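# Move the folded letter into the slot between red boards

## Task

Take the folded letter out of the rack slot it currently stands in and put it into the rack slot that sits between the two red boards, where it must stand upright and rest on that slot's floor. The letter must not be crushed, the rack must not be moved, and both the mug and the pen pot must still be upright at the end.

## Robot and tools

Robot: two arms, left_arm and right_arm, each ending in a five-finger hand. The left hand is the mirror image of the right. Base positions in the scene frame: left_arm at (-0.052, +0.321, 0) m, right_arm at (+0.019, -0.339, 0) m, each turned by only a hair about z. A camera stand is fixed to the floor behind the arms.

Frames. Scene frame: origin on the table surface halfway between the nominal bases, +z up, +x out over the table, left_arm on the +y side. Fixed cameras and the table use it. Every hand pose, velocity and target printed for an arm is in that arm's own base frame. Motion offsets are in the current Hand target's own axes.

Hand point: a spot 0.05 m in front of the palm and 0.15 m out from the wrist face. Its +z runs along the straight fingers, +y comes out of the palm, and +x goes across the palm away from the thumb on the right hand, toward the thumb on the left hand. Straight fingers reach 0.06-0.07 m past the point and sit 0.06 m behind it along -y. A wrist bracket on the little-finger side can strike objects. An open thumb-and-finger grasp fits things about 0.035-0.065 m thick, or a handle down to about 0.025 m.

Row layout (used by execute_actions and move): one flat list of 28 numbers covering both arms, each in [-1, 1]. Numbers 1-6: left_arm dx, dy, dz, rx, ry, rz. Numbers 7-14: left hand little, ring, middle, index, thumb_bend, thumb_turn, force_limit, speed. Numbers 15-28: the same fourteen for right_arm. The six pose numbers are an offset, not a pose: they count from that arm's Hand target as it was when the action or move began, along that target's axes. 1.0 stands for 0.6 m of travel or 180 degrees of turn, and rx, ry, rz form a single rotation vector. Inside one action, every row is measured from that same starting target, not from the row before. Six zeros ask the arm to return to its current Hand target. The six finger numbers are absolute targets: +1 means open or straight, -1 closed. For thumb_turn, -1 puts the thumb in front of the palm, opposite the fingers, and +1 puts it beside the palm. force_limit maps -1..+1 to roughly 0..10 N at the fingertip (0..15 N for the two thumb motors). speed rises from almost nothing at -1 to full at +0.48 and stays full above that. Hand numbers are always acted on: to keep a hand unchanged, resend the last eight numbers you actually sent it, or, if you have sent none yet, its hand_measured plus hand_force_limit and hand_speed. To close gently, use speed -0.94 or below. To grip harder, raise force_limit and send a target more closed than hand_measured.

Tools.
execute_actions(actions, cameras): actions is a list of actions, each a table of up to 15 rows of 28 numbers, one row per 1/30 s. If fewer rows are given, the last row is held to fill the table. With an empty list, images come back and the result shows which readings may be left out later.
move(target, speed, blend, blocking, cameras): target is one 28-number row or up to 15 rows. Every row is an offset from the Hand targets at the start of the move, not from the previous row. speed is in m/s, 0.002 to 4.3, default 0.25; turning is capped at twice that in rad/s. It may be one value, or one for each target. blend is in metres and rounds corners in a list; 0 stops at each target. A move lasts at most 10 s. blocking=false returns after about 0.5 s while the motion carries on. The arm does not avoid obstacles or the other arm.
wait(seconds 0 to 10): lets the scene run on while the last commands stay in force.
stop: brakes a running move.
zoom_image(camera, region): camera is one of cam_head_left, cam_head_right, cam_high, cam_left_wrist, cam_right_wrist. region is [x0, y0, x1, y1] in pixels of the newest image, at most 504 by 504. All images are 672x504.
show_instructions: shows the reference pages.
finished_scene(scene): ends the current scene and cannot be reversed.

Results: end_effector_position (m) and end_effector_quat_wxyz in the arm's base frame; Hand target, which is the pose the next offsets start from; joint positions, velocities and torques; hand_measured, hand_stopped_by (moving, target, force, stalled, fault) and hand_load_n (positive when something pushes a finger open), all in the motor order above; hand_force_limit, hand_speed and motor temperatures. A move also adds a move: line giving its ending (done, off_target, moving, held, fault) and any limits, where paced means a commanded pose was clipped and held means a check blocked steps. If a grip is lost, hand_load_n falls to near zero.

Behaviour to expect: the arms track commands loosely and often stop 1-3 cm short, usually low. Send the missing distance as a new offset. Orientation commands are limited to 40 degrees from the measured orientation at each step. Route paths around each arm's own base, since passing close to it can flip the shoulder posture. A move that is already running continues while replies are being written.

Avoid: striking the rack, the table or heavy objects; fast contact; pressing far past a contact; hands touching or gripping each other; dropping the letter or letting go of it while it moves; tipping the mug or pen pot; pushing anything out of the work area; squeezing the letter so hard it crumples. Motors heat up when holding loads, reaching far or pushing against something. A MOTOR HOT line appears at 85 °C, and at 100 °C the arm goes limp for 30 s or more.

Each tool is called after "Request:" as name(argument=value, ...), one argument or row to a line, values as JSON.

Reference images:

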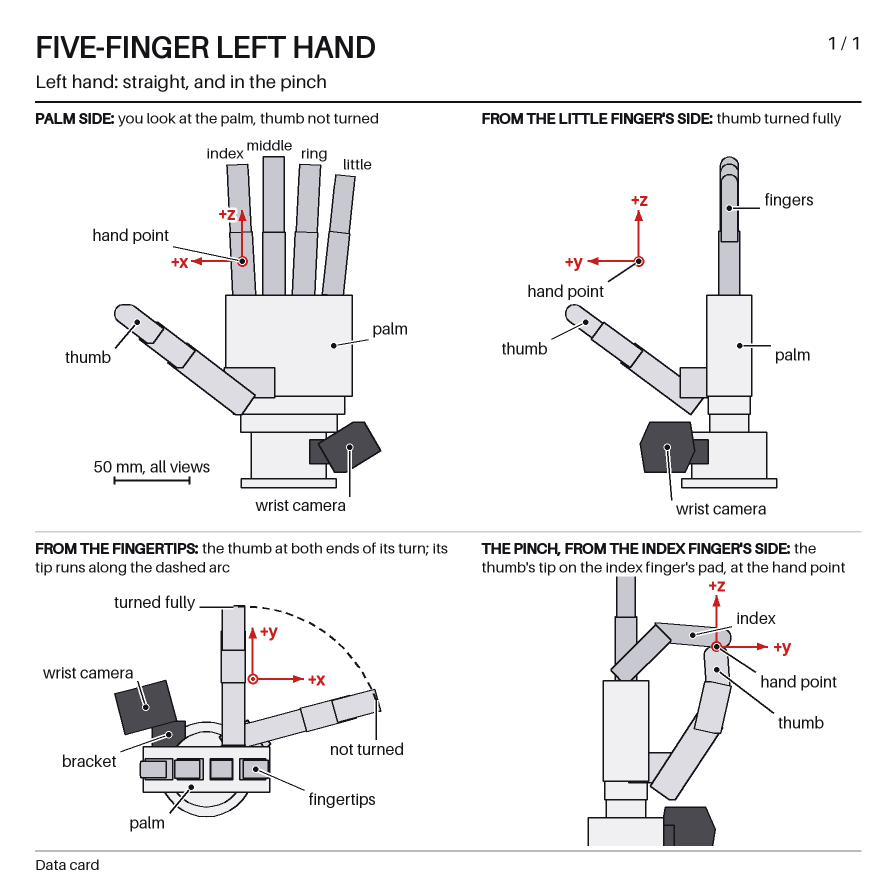

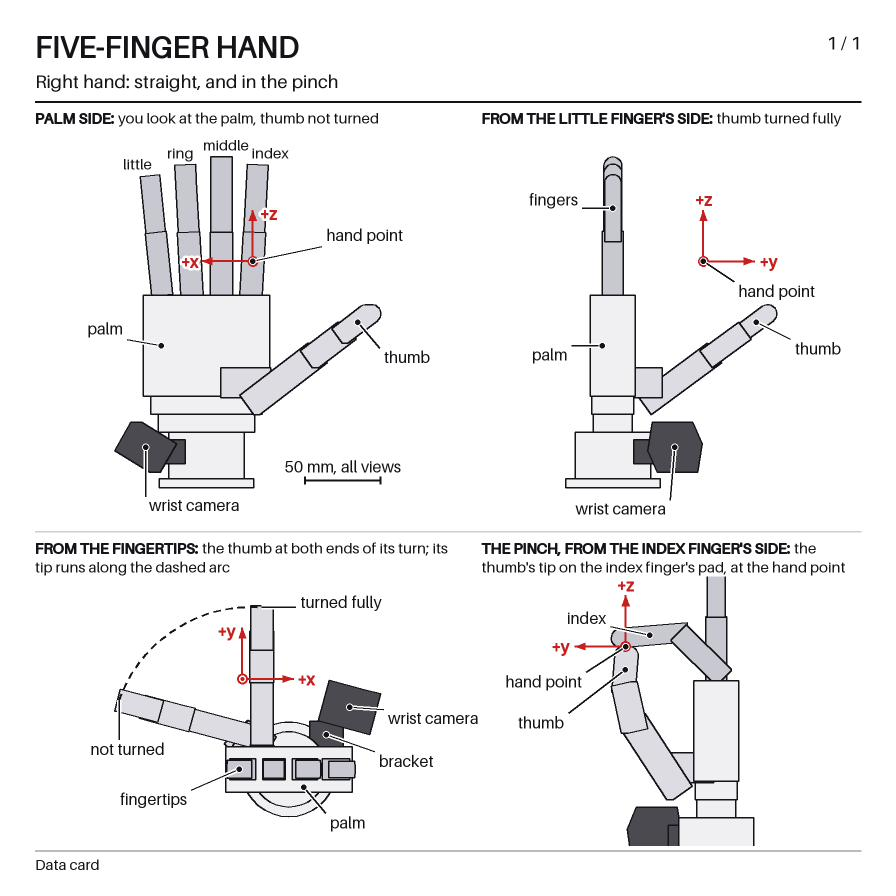

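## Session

Request:
execute_actions(
  actions=[],
)

Request:
zoom_image(
  camera="cam_high",
  region=[140, 310, 260, 410],
)

Scene clock: 0.00 s.
left_arm: end_effector_position=(+0.6890, -0.1548, +0.1258) hand_measured=(+1.000, +1.000, +1.000, +1.000, +1.000, +1.000) hand_load_n=(+0.0, +0.0, +0.0, +0.0, +0.0, +0.0) hand_stopped_by=(target, target, target, target, target, target) hand_force_limit=0.00 hand_speed=-0.80 end_effector_quat_wxyz=(+0.436, -0.600, +0.670, +0.019) | right_arm: end_effector_position=(+0.6467, +0.3722, +0.1802) hand_measured=(+1.000, +1.000, +1.000, +1.000, +1.000, +1.000) hand_load_n=(+0.0, +0.0, +0.0, +0.0, +0.0, +0.0) hand_stopped_by=(target, target, target, target, target, target) hand_force_limit=0.00 hand_speed=-0.80 end_effector_quat_wxyz=(+0.063, -0.295, +0.953, -0.011)
Joint positions: left_arm=[-0.385 2.082 1.907 -0.926 -0.803 -0.072] | right_arm=[0.447 2.257 2.43 -1.623 0.04 1.416]
Joint velocities: within noise
Joint torques (N m): no reading
Motor temperatures (°C): left_arm=[23 23 26 23 23 21] | right_arm=[29 26 25 23 24 22]
Heat: left arm: hottest elbow 26 °C; right arm: hottest waist 29 °C.
Hand target: left_arm +0.6947, -0.1573, +0.1258; +0.437, -0.601, +0.669, +0.016 | right_arm +0.6510, +0.3742, +0.1964; +0.079, -0.294, +0.952, -0.008

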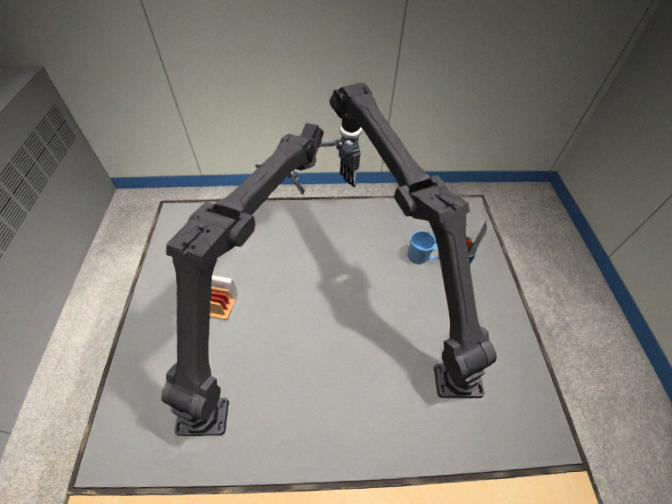

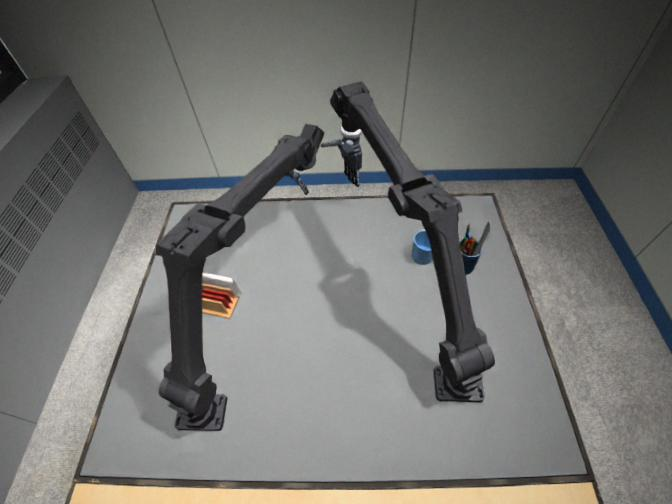

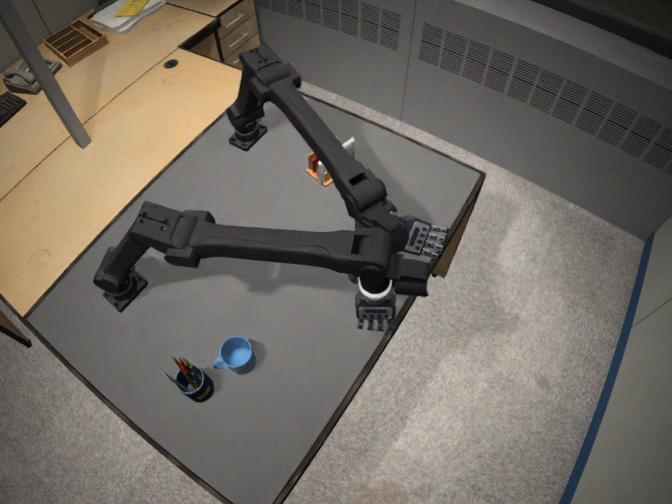

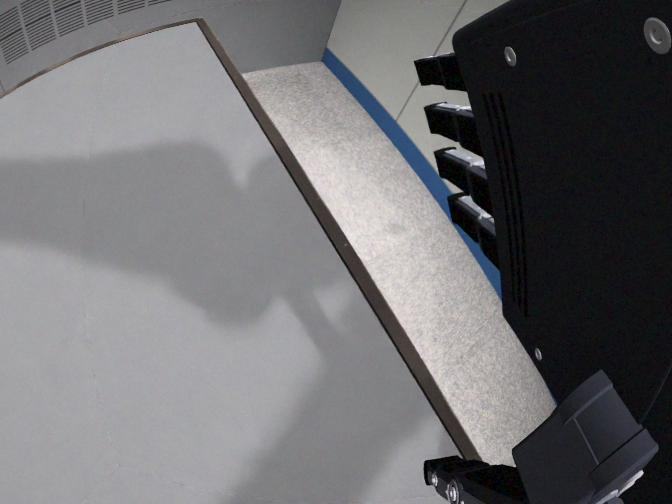

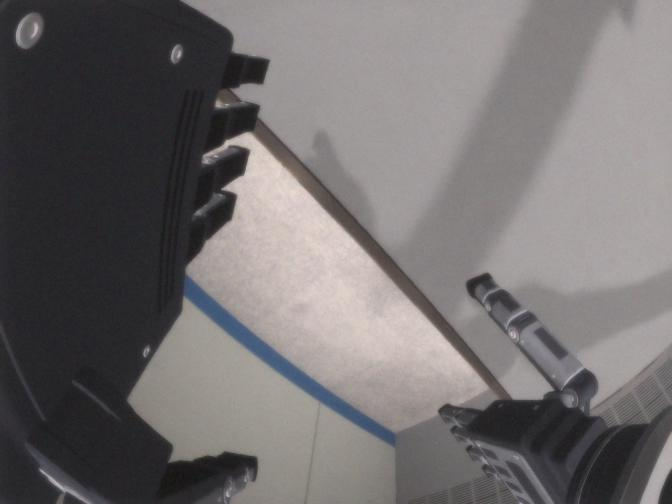

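Scaled by 4.200 from the camera's 672x504 image, which has a finer 960x720 frame.

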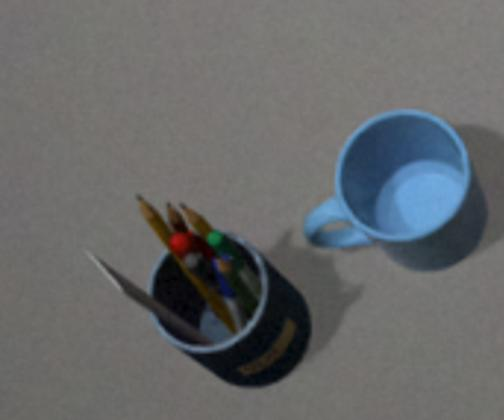

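Request:
zoom_image(
  camera="cam_high",
  region=[290, 120, 370, 200],
)

Request:
zoom_image(
  camera="cam_head_left",
  region=[190, 260, 260, 330],
)

Request:
zoom_image(
  camera="cam_head_right",
  region=[190, 260, 260, 330],
)

Scaled by 6.300 from the camera's 672x504 image, which has a finer 960x720 frame.

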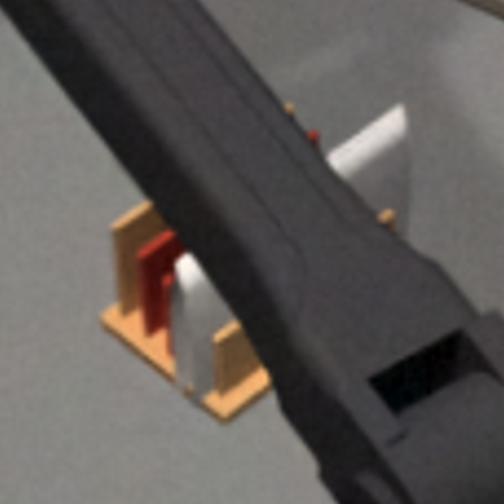

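Scaled by 7.200 from the camera's 672x504 image, which has a finer 960x720 frame.

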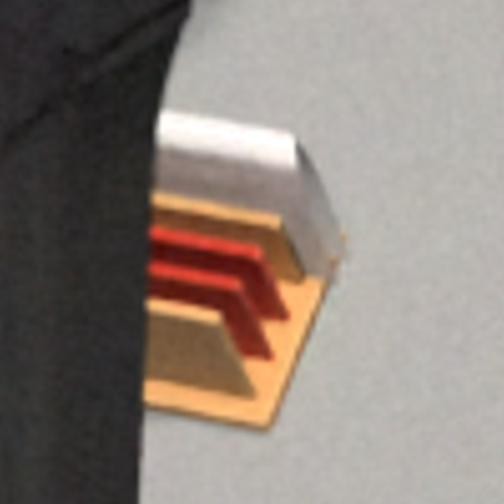

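Scaled by 7.200 from the camera's 672x504 image, which has a finer 960x720 frame.

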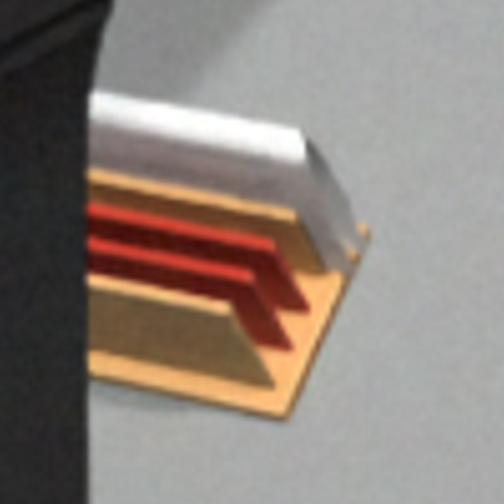

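Request:
move(
  target=[-0.405,0.515,-0.2785,0.2267,0.2078,-0.1142,1,1,0.35,0.35,0.3,-1,-0.2,0.3,0,0,0,0,0,0,1,1,1,1,1,1,0,-0.8],
  speed=0.25,
  cameras=["all"],
)

Request:
zoom_image(
  camera="cam_high",
  region=[250, 90, 390, 210],
)

Request:
zoom_image(
  camera="cam_head_left",
  region=[170, 240, 260, 330],
)

Scene clock: 92.63 s.
left_arm: end_effector_position=(+0.3248, +0.0310, +0.2289) hand_measured=(+1.000, +1.000, +0.350, +0.350, +0.300, -1.000) hand_load_n=(+0.0, -0.5, +0.0, +0.0, +0.0, +0.0) hand_stopped_by=(target, target, target, target, target, target) hand_force_limit=-0.20 hand_speed=0.30 end_effector_quat_wxyz=(+0.387, -0.491, +0.616, -0.479) | right_arm: end_effector_position=(+0.6467, +0.3722, +0.1802) hand_measured=(+1.000, +1.000, +1.000, +1.000, +1.000, +1.000) hand_load_n=(+0.0, +0.0, +0.0, +0.0, -0.5, +0.0) hand_stopped_by=(target, target, target, target, target, target) hand_force_limit=0.00 hand_speed=-0.80 end_effector_quat_wxyz=(+0.063, -0.295, +0.953, -0.011)
Joint positions: left_arm=[0.549 0.566 0.481 -0.248 0.739 0.235] | right_arm=[0.447 2.257 2.43 -1.623 0.04 1.416]
Joint torques (N m): left_arm=[-1.2 0.38 9.59 1.13 0.37 0.18] | right_arm=[0.03 -23.18 7.87 0.92 0.07 -0.02]
Motor temperatures (°C): left_arm=[23 33 32 23 23 21] | right_arm=[29 37 32 23 24 22]
Heat: left arm: hottest shoulder 33 °C; right arm: hottest shoulder 37 °C.
Hand target: left_arm +0.3218, +0.0289, +0.2198; +0.379, -0.494, +0.621, -0.477 | right_arm +0.6510, +0.3742, +0.1964; +0.079, -0.294, +0.952, -0.008
Off the commanded pose: left_arm 0.010 m, 1 deg | right_arm 0.017 m, 2 deg.
move: off_target (right_arm)

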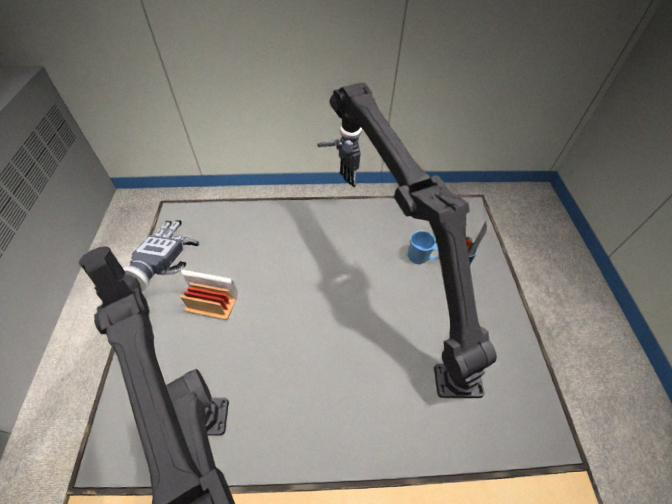

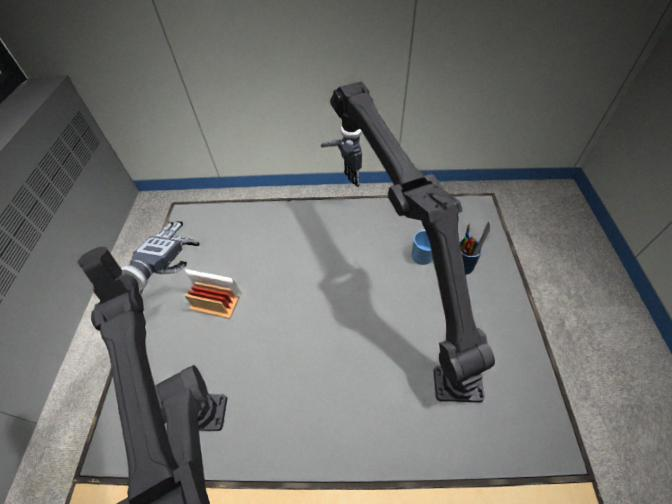

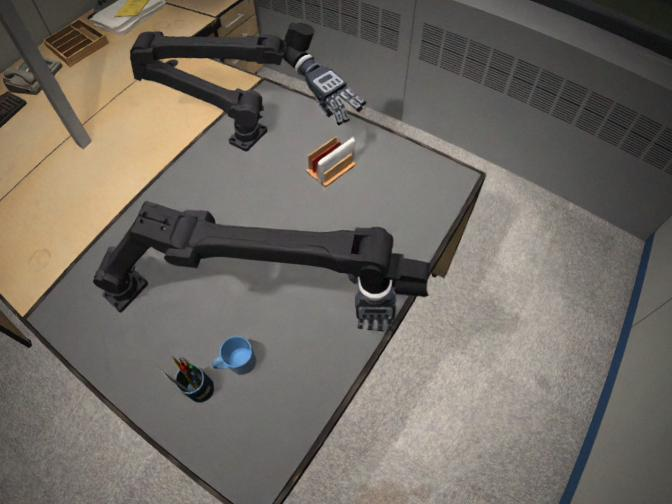

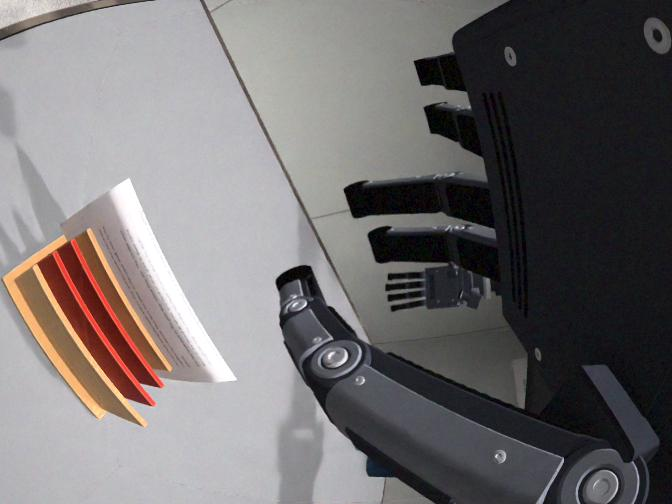

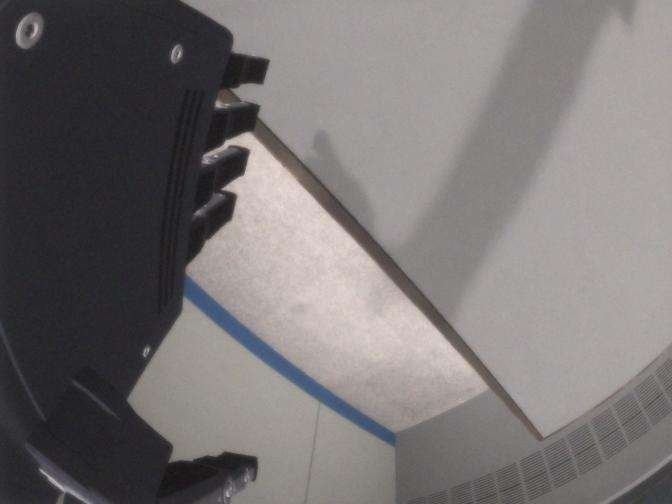

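Scaled by 3.600 from the camera's 672x504 image, which has a finer 960x720 frame.

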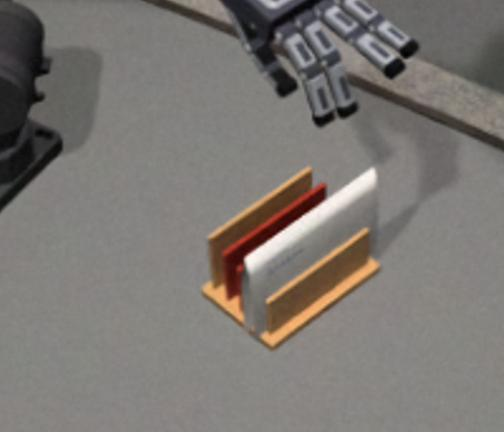

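Scaled by 5.600 from the camera's 672x504 image, which has a finer 960x720 frame.

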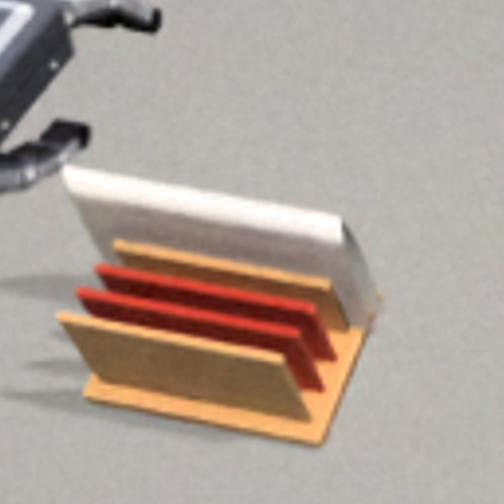

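Request:
zoom_image(
  camera="cam_head_left",
  region=[120, 210, 240, 325],
)

Request:
zoom_image(
  camera="cam_high",
  region=[290, 50, 370, 130],
)

Request:
zoom_image(
  camera="cam_high",
  region=[300, 125, 365, 190],
)

Scaled by 4.200 from the camera's 672x504 image, which has a finer 960x720 frame.

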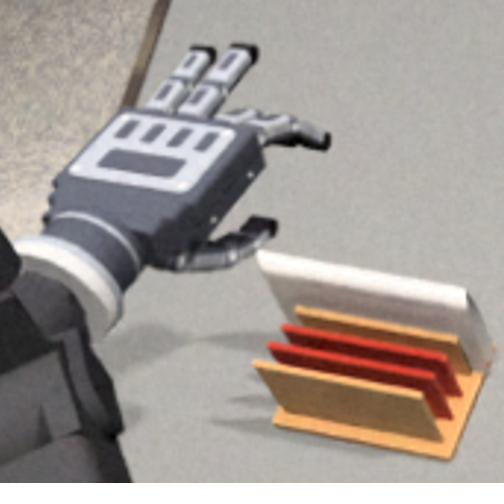

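Scaled by 6.300 from the camera's 672x504 image, which has a finer 960x720 frame.

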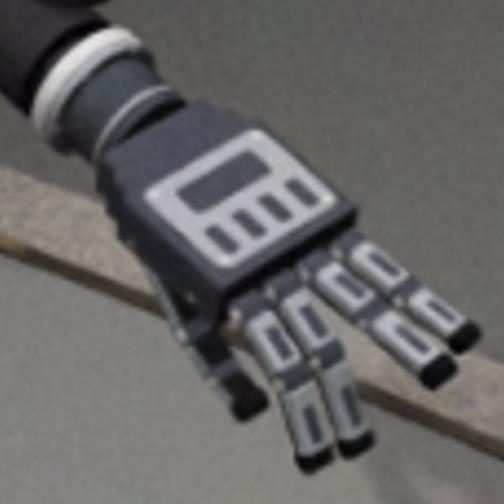

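Scaled by 7.754 from the camera's 672x504 image, which has a finer 960x720 frame.

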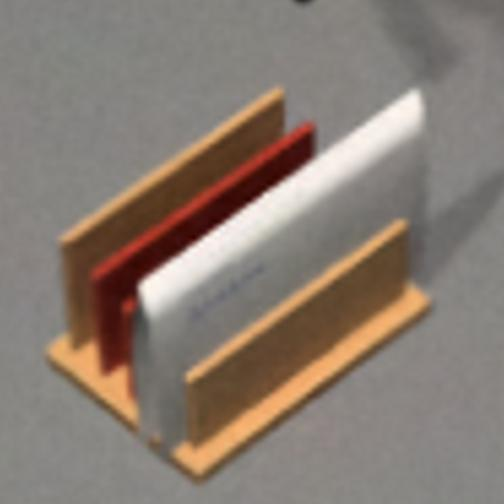

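Request:
move(
  target=[0.027,0.0865,0.063,0,0.0097,0.0026,1,1,0.35,0.35,0.3,-1,-0.2,0.3,0,0,0,0,0,0,1,1,1,1,1,1,0,-0.8],
  speed=0.12,
  cameras=["cam_head_left","cam_high","cam_left_wrist"],
)

Request:
zoom_image(
  camera="cam_head_left",
  region=[130, 220, 250, 330],
)

Request:
zoom_image(
  camera="cam_high",
  region=[280, 70, 380, 190],
)

Scene clock: 164.87 s.
left_arm: end_effector_position=(+0.3404, +0.0109, +0.1629) hand_measured=(+1.000, +1.000, +0.350, +0.350, +0.300, -1.000) hand_load_n=(+0.0, +0.0, +0.0, +0.0, +0.0, +0.0) hand_stopped_by=(target, target, target, target, target, target) hand_force_limit=-0.20 hand_speed=0.30 end_effector_quat_wxyz=(+0.374, -0.483, +0.630, -0.479) | right_arm: end_effector_position=(+0.6467, +0.3722, +0.1802) hand_measured=(+1.000, +1.000, +1.000, +1.000, +1.000, +1.000) hand_load_n=(+0.0, +0.0, +0.0, +0.5, +0.0, +0.0) hand_stopped_by=(target, target, target, target, target, target) hand_force_limit=0.00 hand_speed=-0.80 end_effector_quat_wxyz=(+0.063, -0.295, +0.953, -0.011)
Joint positions: left_arm=[0.433 0.676 0.345 -0.006 0.659 0.219] | right_arm=[0.447 2.257 2.43 -1.623 0.04 1.416]
Joint torques (N m): left_arm=[-1.67 -0.03 9.48 2.29 0.11 -0.06] | right_arm=[0.09 -23.24 7.87 0.9 0.07 -0.02]
Motor temperatures (°C): left_arm=[23 26 32 23 23 21] | right_arm=[29 40 33 23 24 22]
Heat: left arm: hottest elbow 32 °C; right arm: hottest shoulder 40 °C.
Hand target: left_arm +0.3408, +0.0080, +0.1601; +0.372, -0.484, +0.628, -0.483 | right_arm +0.6510, +0.3742, +0.1964; +0.079, -0.294, +0.952, -0.008
Off the commanded pose: left_arm 0.004 m, 1 deg | right_arm 0.017 m, 2 deg.
move: off_target (right_arm)
Images, in order (width x height): cam_head_left 672x504, cam_high 672x504, cam_left_wrist 672x504.

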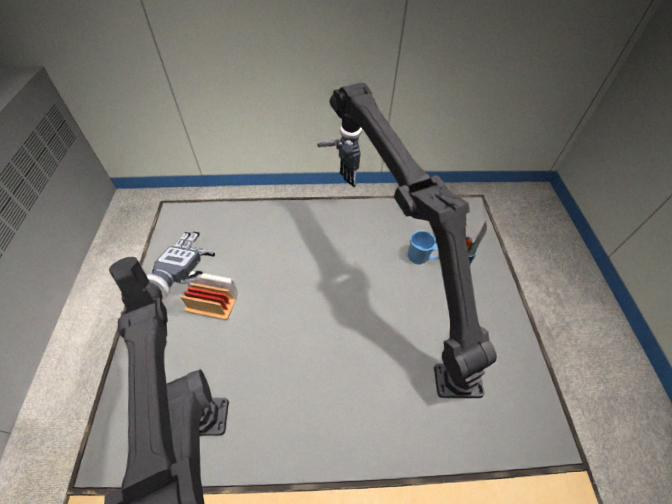

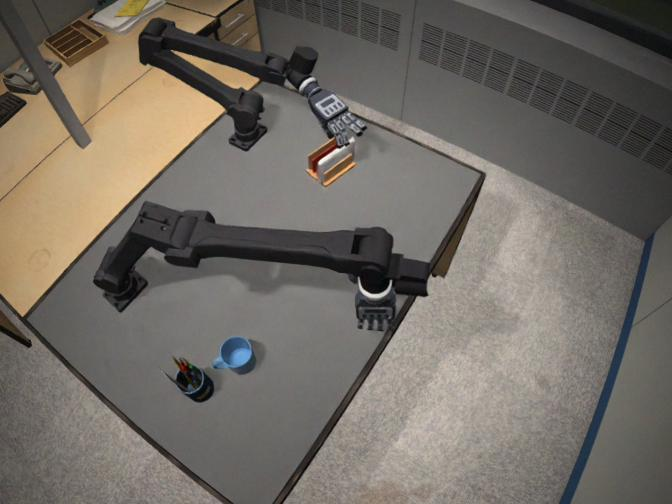

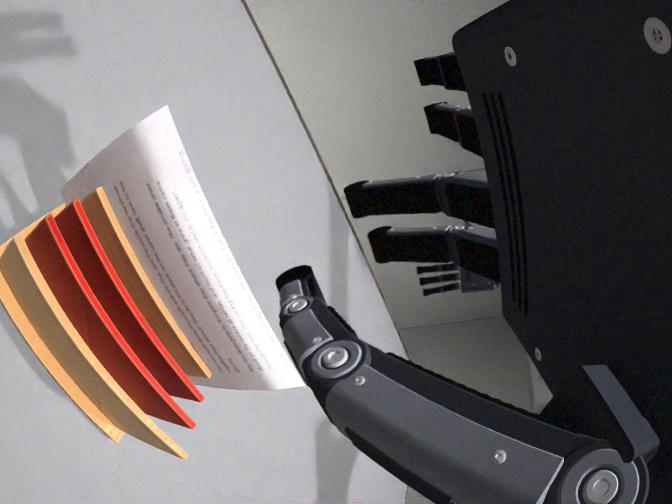

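Scaled by 4.200 from the camera's 672x504 image, which has a finer 960x720 frame.

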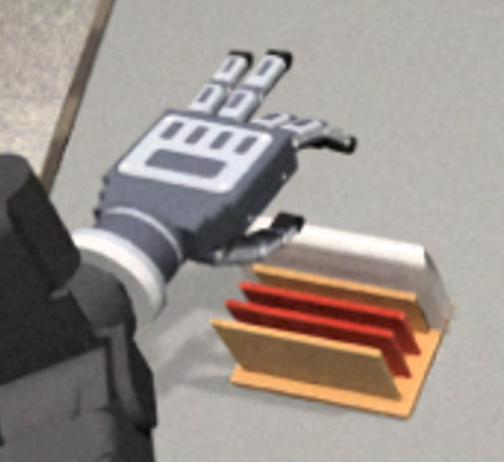

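Scaled by 4.200 from the camera's 672x504 image, which has a finer 960x720 frame.

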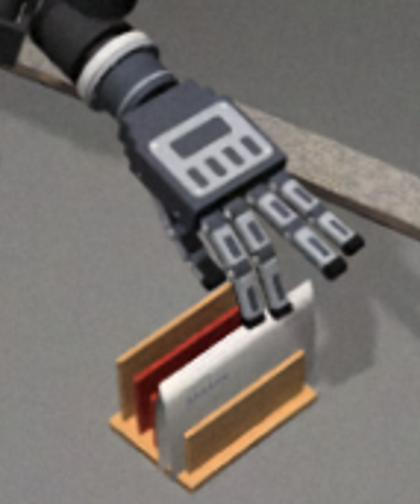

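Request:
move(
  target=[0.0,0.0724,0.0195,0,0,0,1,1,0.35,0.35,0.3,-1,-0.2,0.3,0,0,0,0,0,0,1,1,1,1,1,1,0,-0.8],
  speed=0.07,
  cameras=["cam_head_left","cam_high","cam_left_wrist"],
)

Request:
zoom_image(
  camera="cam_head_left",
  region=[160, 240, 250, 330],
)

Request:
zoom_image(
  camera="cam_high",
  region=[295, 90, 375, 190],
)

Scene clock: 218.17 s.
left_arm: end_effector_position=(+0.3415, +0.0114, +0.1187) hand_measured=(+1.000, +1.000, +0.350, +0.350, +0.300, -1.000) hand_load_n=(+0.0, +0.0, +0.0, +0.0, +0.0, +0.0) hand_stopped_by=(target, target, target, target, target, target) hand_force_limit=-0.20 hand_speed=0.30 end_effector_quat_wxyz=(+0.375, -0.482, +0.630, -0.480) | right_arm: end_effector_position=(+0.6467, +0.3722, +0.1802) hand_measured=(+1.000, +1.000, +1.000, +1.000, +1.000, +1.000) hand_load_n=(+0.0, +0.0, +0.0, +0.0, +0.0, +0.0) hand_stopped_by=(target, target, target, target, target, target) hand_force_limit=0.00 hand_speed=-0.80 end_effector_quat_wxyz=(+0.063, -0.295, +0.953, -0.011)
Joint positions: left_arm=[0.433 0.786 0.251 0.202 0.659 0.219] | right_arm=[0.447 2.257 2.43 -1.623 0.04 1.416]
Joint torques (N m): left_arm=[-1.49 -0.44 8.62 2.32 0.15 -0.1] | right_arm=[0.03 -23.24 7.87 0.91 0.08 -0.02]
Heat: left arm: hottest elbow 34 °C; right arm: hottest shoulder 41 °C.
Hand target: left_arm +0.3409, +0.0080, +0.1151; +0.371, -0.484, +0.628, -0.483 | right_arm +0.6510, +0.3742, +0.1964; +0.079, -0.294, +0.952, -0.008
Off the commanded pose: left_arm 0.005 m, 1 deg | right_arm 0.017 m, 2 deg.
move: off_target (right_arm)
Images, in order (width x height): cam_head_left 672x504, cam_high 672x504, cam_left_wrist 672x504.

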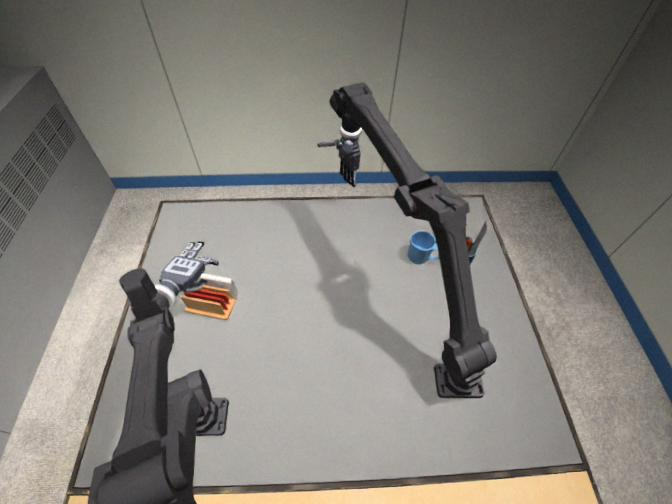

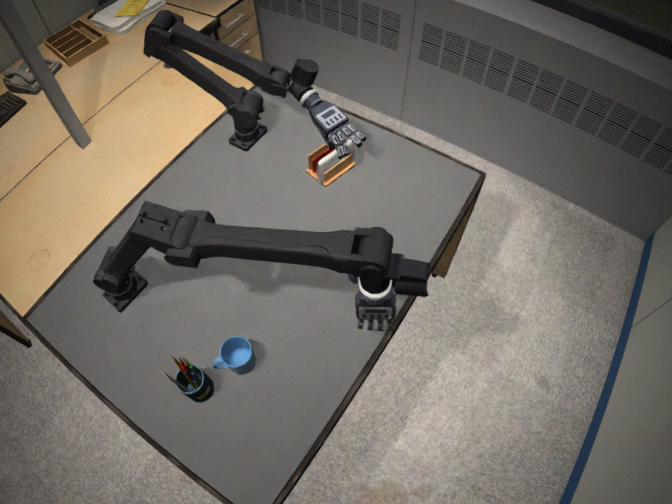

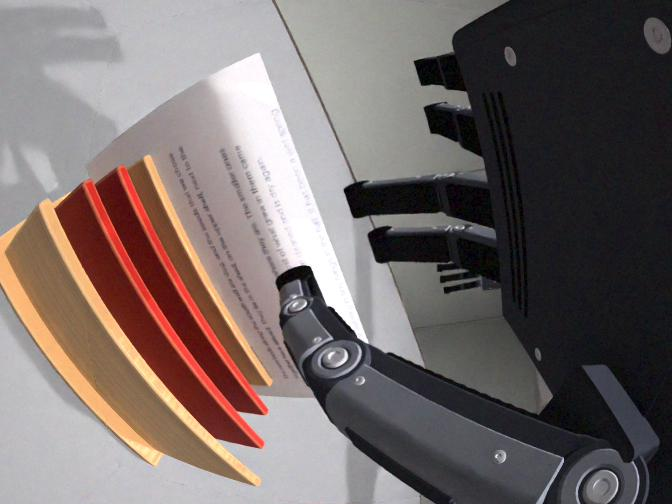

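Scaled by 5.600 from the camera's 672x504 image, which has a finer 960x720 frame.

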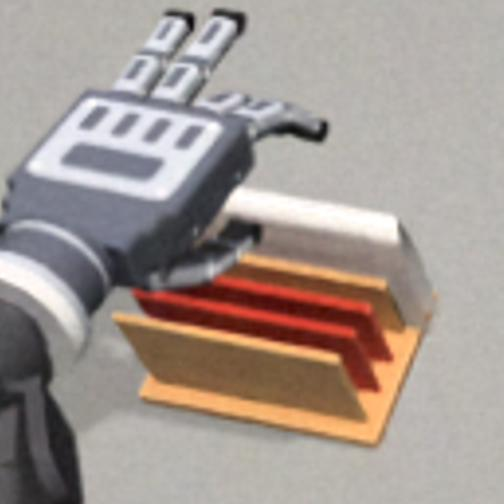

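Scaled by 5.040 from the camera's 672x504 image, which has a finer 960x720 frame.

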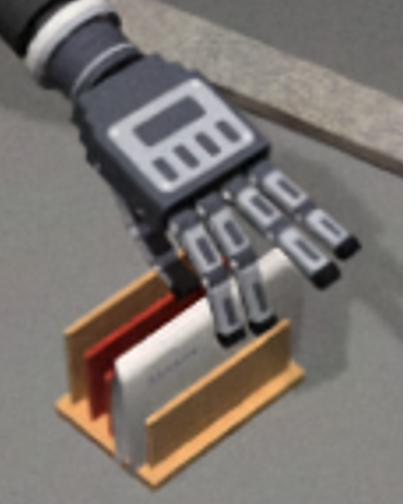

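Request:
move(
  target=[
    [0.0153,0.0224,0.0065,0,0,0,1,1,0.35,0.35,0.3,-1,-0.2,0.3,0,0,0,0,0,0,1,1,1,1,1,1,0,-0.8],
    [0.0153,0.0224,0.0065,0,0,0,1,1,0.12,0.12,0.12,-1,-0.7,-0.6,0,0,0,0,0,0,1,1,1,1,1,1,0,-0.8],
  ],
  speed=0.06,
  cameras=["cam_head_left","cam_high","cam_left_wrist"],
)

Request:
zoom_image(
  camera="cam_head_left",
  region=[160, 240, 250, 330],
)

Request:
zoom_image(
  camera="cam_high",
  region=[295, 90, 375, 190],
)

Scene clock: 240.27 s.
left_arm: end_effector_position=(+0.3400, +0.0029, +0.1057) hand_measured=(+1.000, +1.000, +0.120, +0.120, +0.120, -1.000) hand_load_n=(+0.0, -0.5, +0.0, +0.0, +0.0, +0.0) hand_stopped_by=(target, target, target, target, target, target) hand_force_limit=-0.70 hand_speed=-0.60 end_effector_quat_wxyz=(+0.376, -0.482, +0.629, -0.480) | right_arm: end_effector_position=(+0.6467, +0.3722, +0.1802) hand_measured=(+1.000, +1.000, +1.000, +1.000, +1.000, +1.000) hand_load_n=(+0.5, +0.0, +0.0, +0.0, +0.0, +0.0) hand_stopped_by=(target, target, target, target, target, target) hand_force_limit=0.00 hand_speed=-0.80 end_effector_quat_wxyz=(+0.063, -0.295, +0.953, -0.011)
Joint positions: left_arm=[0.396 0.805 0.213 0.271 0.623 0.204] | right_arm=[0.447 2.257 2.43 -1.623 0.04 1.416]
Joint torques (N m): left_arm=[-1.85 -0.32 8.16 2.32 0.12 -0.08] | right_arm=[0.09 -23.24 7.88 0.92 0.08 -0.02]
Heat: left arm: hottest elbow 33 °C; right arm: hottest shoulder 41 °C.
Hand target: left_arm +0.3387, -0.0010, +0.1010; +0.371, -0.484, +0.628, -0.483 | right_arm +0.6510, +0.3742, +0.1964; +0.079, -0.294, +0.952, -0.008
Off the commanded pose: left_arm 0.006 m, 1 deg | right_arm 0.017 m, 2 deg.
move: off_target (right_arm)
Images, in order (width x height): cam_head_left 672x504, cam_high 672x504, cam_left_wrist 672x504.

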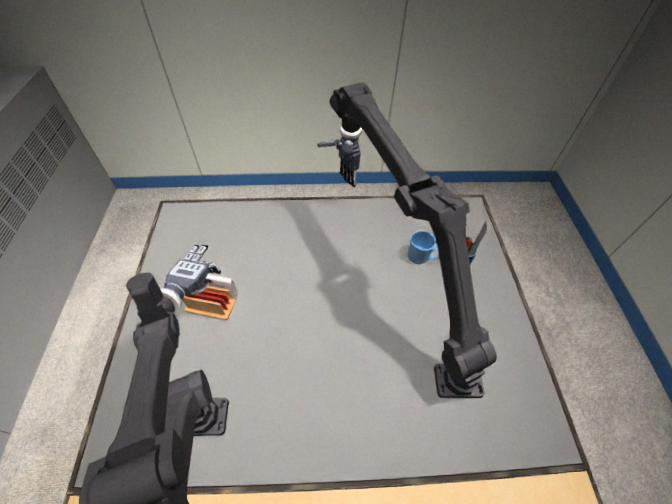

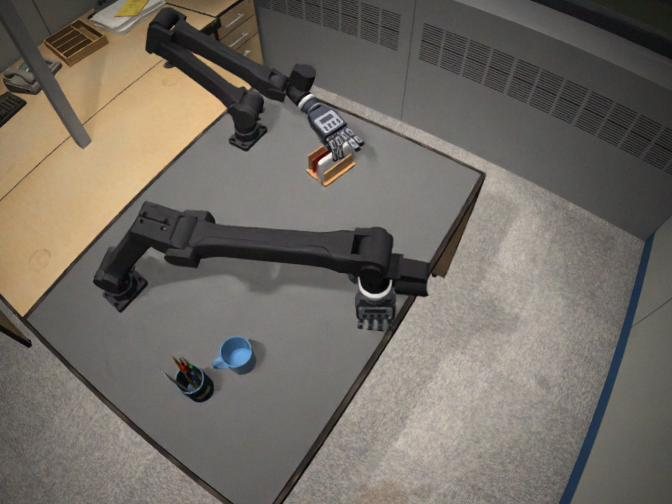

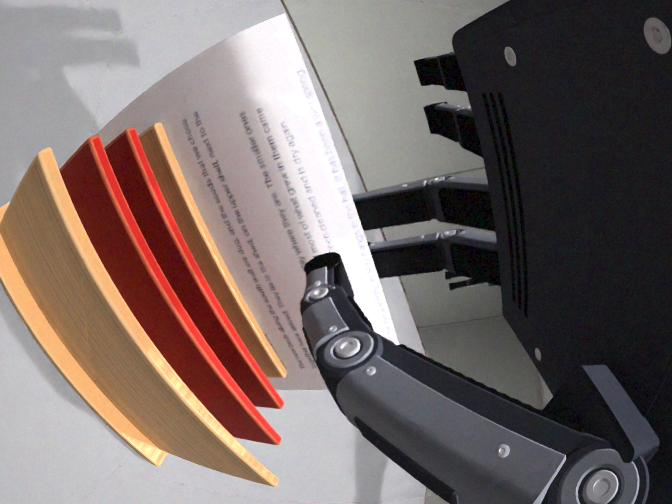

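Scaled by 5.600 from the camera's 672x504 image, which has a finer 960x720 frame.

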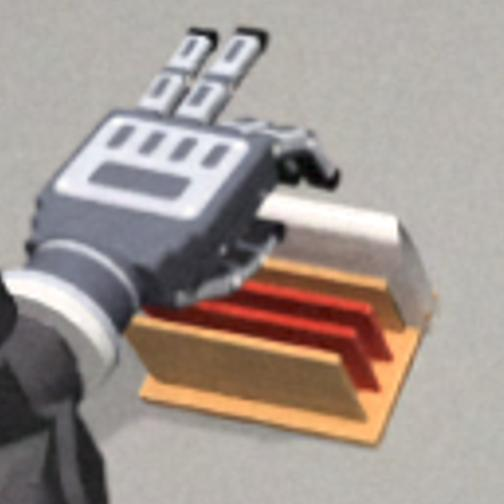

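Scaled by 5.040 from the camera's 672x504 image, which has a finer 960x720 frame.

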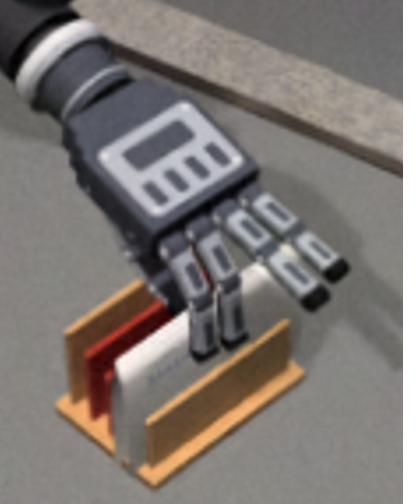

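Request:
move(
  target=[0,0,0,0,0,0,1,1,-0.5,-0.5,0.0,-1,-0.7,-0.92,0,0,0,0,0,0,1,1,1,1,1,1,0,-0.8],
  speed=0.06,
  cameras=["cam_head_left","cam_high","cam_left_wrist"],
)

Request:
zoom_image(
  camera="cam_head_left",
  region=[160, 240, 250, 330],
)

Request:
zoom_image(
  camera="cam_high",
  region=[295, 90, 375, 190],
)

Scene clock: 249.83 s.
left_arm: end_effector_position=(+0.3400, +0.0029, +0.1057) hand_measured=(+1.000, +1.000, -0.216, -0.222, +0.000, -1.000) hand_load_n=(+0.0, +0.0, +2.0, +3.0, +0.5, -0.5) hand_stopped_by=(target, target, force, force, target, target) hand_force_limit=-0.70 hand_speed=-0.92 end_effector_quat_wxyz=(+0.376, -0.482, +0.629, -0.480) | right_arm: end_effector_position=(+0.6467, +0.3722, +0.1802) hand_measured=(+1.000, +1.000, +1.000, +1.000, +1.000, +1.000) hand_load_n=(+0.0, +0.0, +0.0, +0.0, +0.0, +0.0) hand_stopped_by=(target, target, target, target, target, target) hand_force_limit=0.00 hand_speed=-0.80 end_effector_quat_wxyz=(+0.063, -0.295, +0.953, -0.011)
Joint positions: left_arm=[0.396 0.805 0.213 0.271 0.623 0.204] | right_arm=[0.447 2.257 2.43 -1.623 0.04 1.416]
Joint torques (N m): left_arm=[-2.08 -0.15 8.27 2.26 0.11 -0.11] | right_arm=[0.03 -23.24 7.87 0.91 0.07 -0.02]
Heat: left arm: hottest elbow 32 °C; right arm: hottest shoulder 41 °C.
Hand target: left_arm +0.3387, -0.0010, +0.1010; +0.371, -0.484, +0.628, -0.483 | right_arm +0.6510, +0.3742, +0.1964; +0.079, -0.294, +0.952, -0.008
Off the commanded pose: left_arm 0.006 m, 1 deg | right_arm 0.017 m, 2 deg.
move: off_target (right_arm)
Images, in order (width x height): cam_head_left 672x504, cam_high 672x504, cam_left_wrist 672x504.

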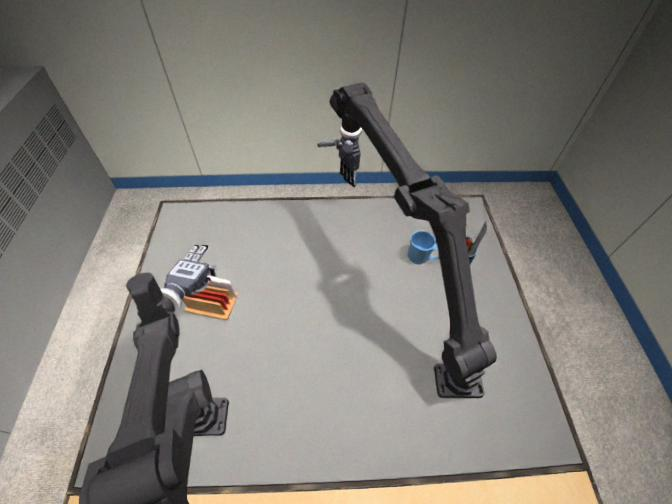

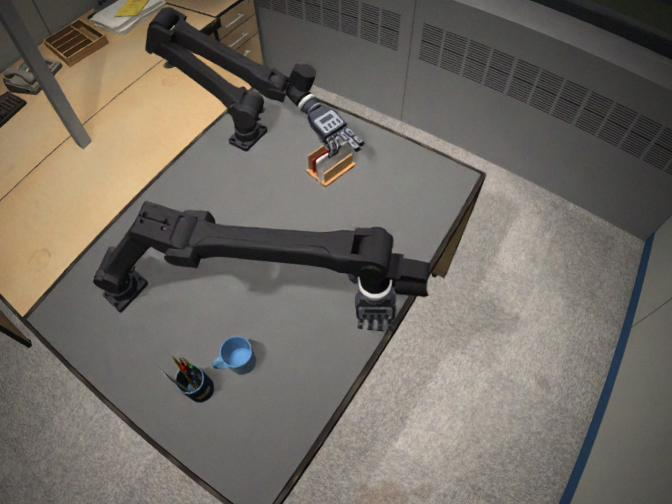

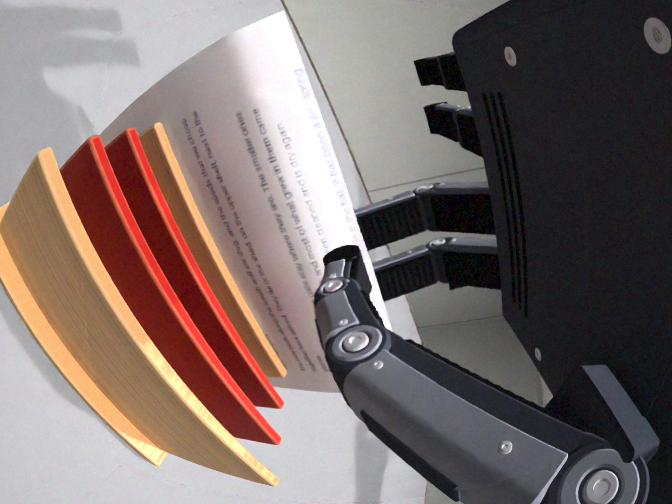

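Scaled by 5.600 from the camera's 672x504 image, which has a finer 960x720 frame.

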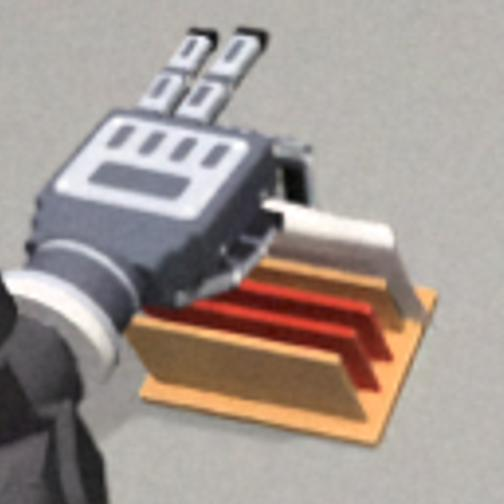

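Scaled by 5.040 from the camera's 672x504 image, which has a finer 960x720 frame.

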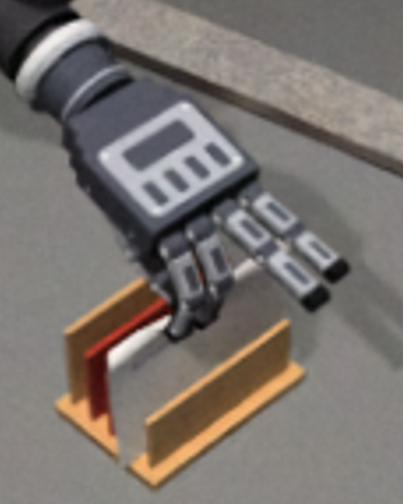

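Request:
move(
  target=[-0.017,-0.055,0.0187,0,0,0,1,1,-0.5,-0.5,0.0,-1,-0.7,-0.92,0,0,0,0,0,0,1,1,1,1,1,1,0,-0.8],
  speed=0.04,
  cameras=[],
)

Scene clock: 270.20 s.
left_arm: end_effector_position=(+0.3461, +0.0027, +0.1121) hand_measured=(+1.000, +1.000, -0.216, -0.222, +0.000, -1.000) hand_load_n=(-0.5, +0.0, +2.0, +2.5, +0.5, -0.5) hand_stopped_by=(target, target, force, force, target, target) hand_force_limit=-0.70 hand_speed=-0.92 end_effector_quat_wxyz=(+0.367, -0.489, +0.631, -0.477) | right_arm: end_effector_position=(+0.6467, +0.3722, +0.1802) hand_measured=(+1.000, +1.000, +1.000, +1.000, +1.000, +1.000) hand_load_n=(+0.0, +0.0, +0.0, +0.0, +0.0, +0.0) hand_stopped_by=(target, target, target, target, target, target) hand_force_limit=0.00 hand_speed=-0.80 end_effector_quat_wxyz=(+0.063, -0.295, +0.953, -0.011)
Joint positions: left_arm=[0.383 0.815 0.25 0.223 0.61 0.197] | right_arm=[0.447 2.257 2.43 -1.623 0.04 1.416]
Joint torques (N m): left_arm=[-1.79 -0.56 13.37 1.24 0.11 -0.11] | right_arm=[0.03 -23.24 7.87 0.9 0.07 -0.02]
Heat: left arm: hottest elbow 32 °C; right arm: hottest shoulder 41 °C.
Hand target: left_arm +0.3601, +0.0039, +0.1301; +0.371, -0.484, +0.628, -0.483 | right_arm +0.6510, +0.3742, +0.1964; +0.079, -0.294, +0.952, -0.008
Off the commanded pose: left_arm 0.023 m, 1 deg | right_arm 0.017 m, 2 deg.
move: off_target (left_arm, right_arm)
No camera images: "cameras" was empty.


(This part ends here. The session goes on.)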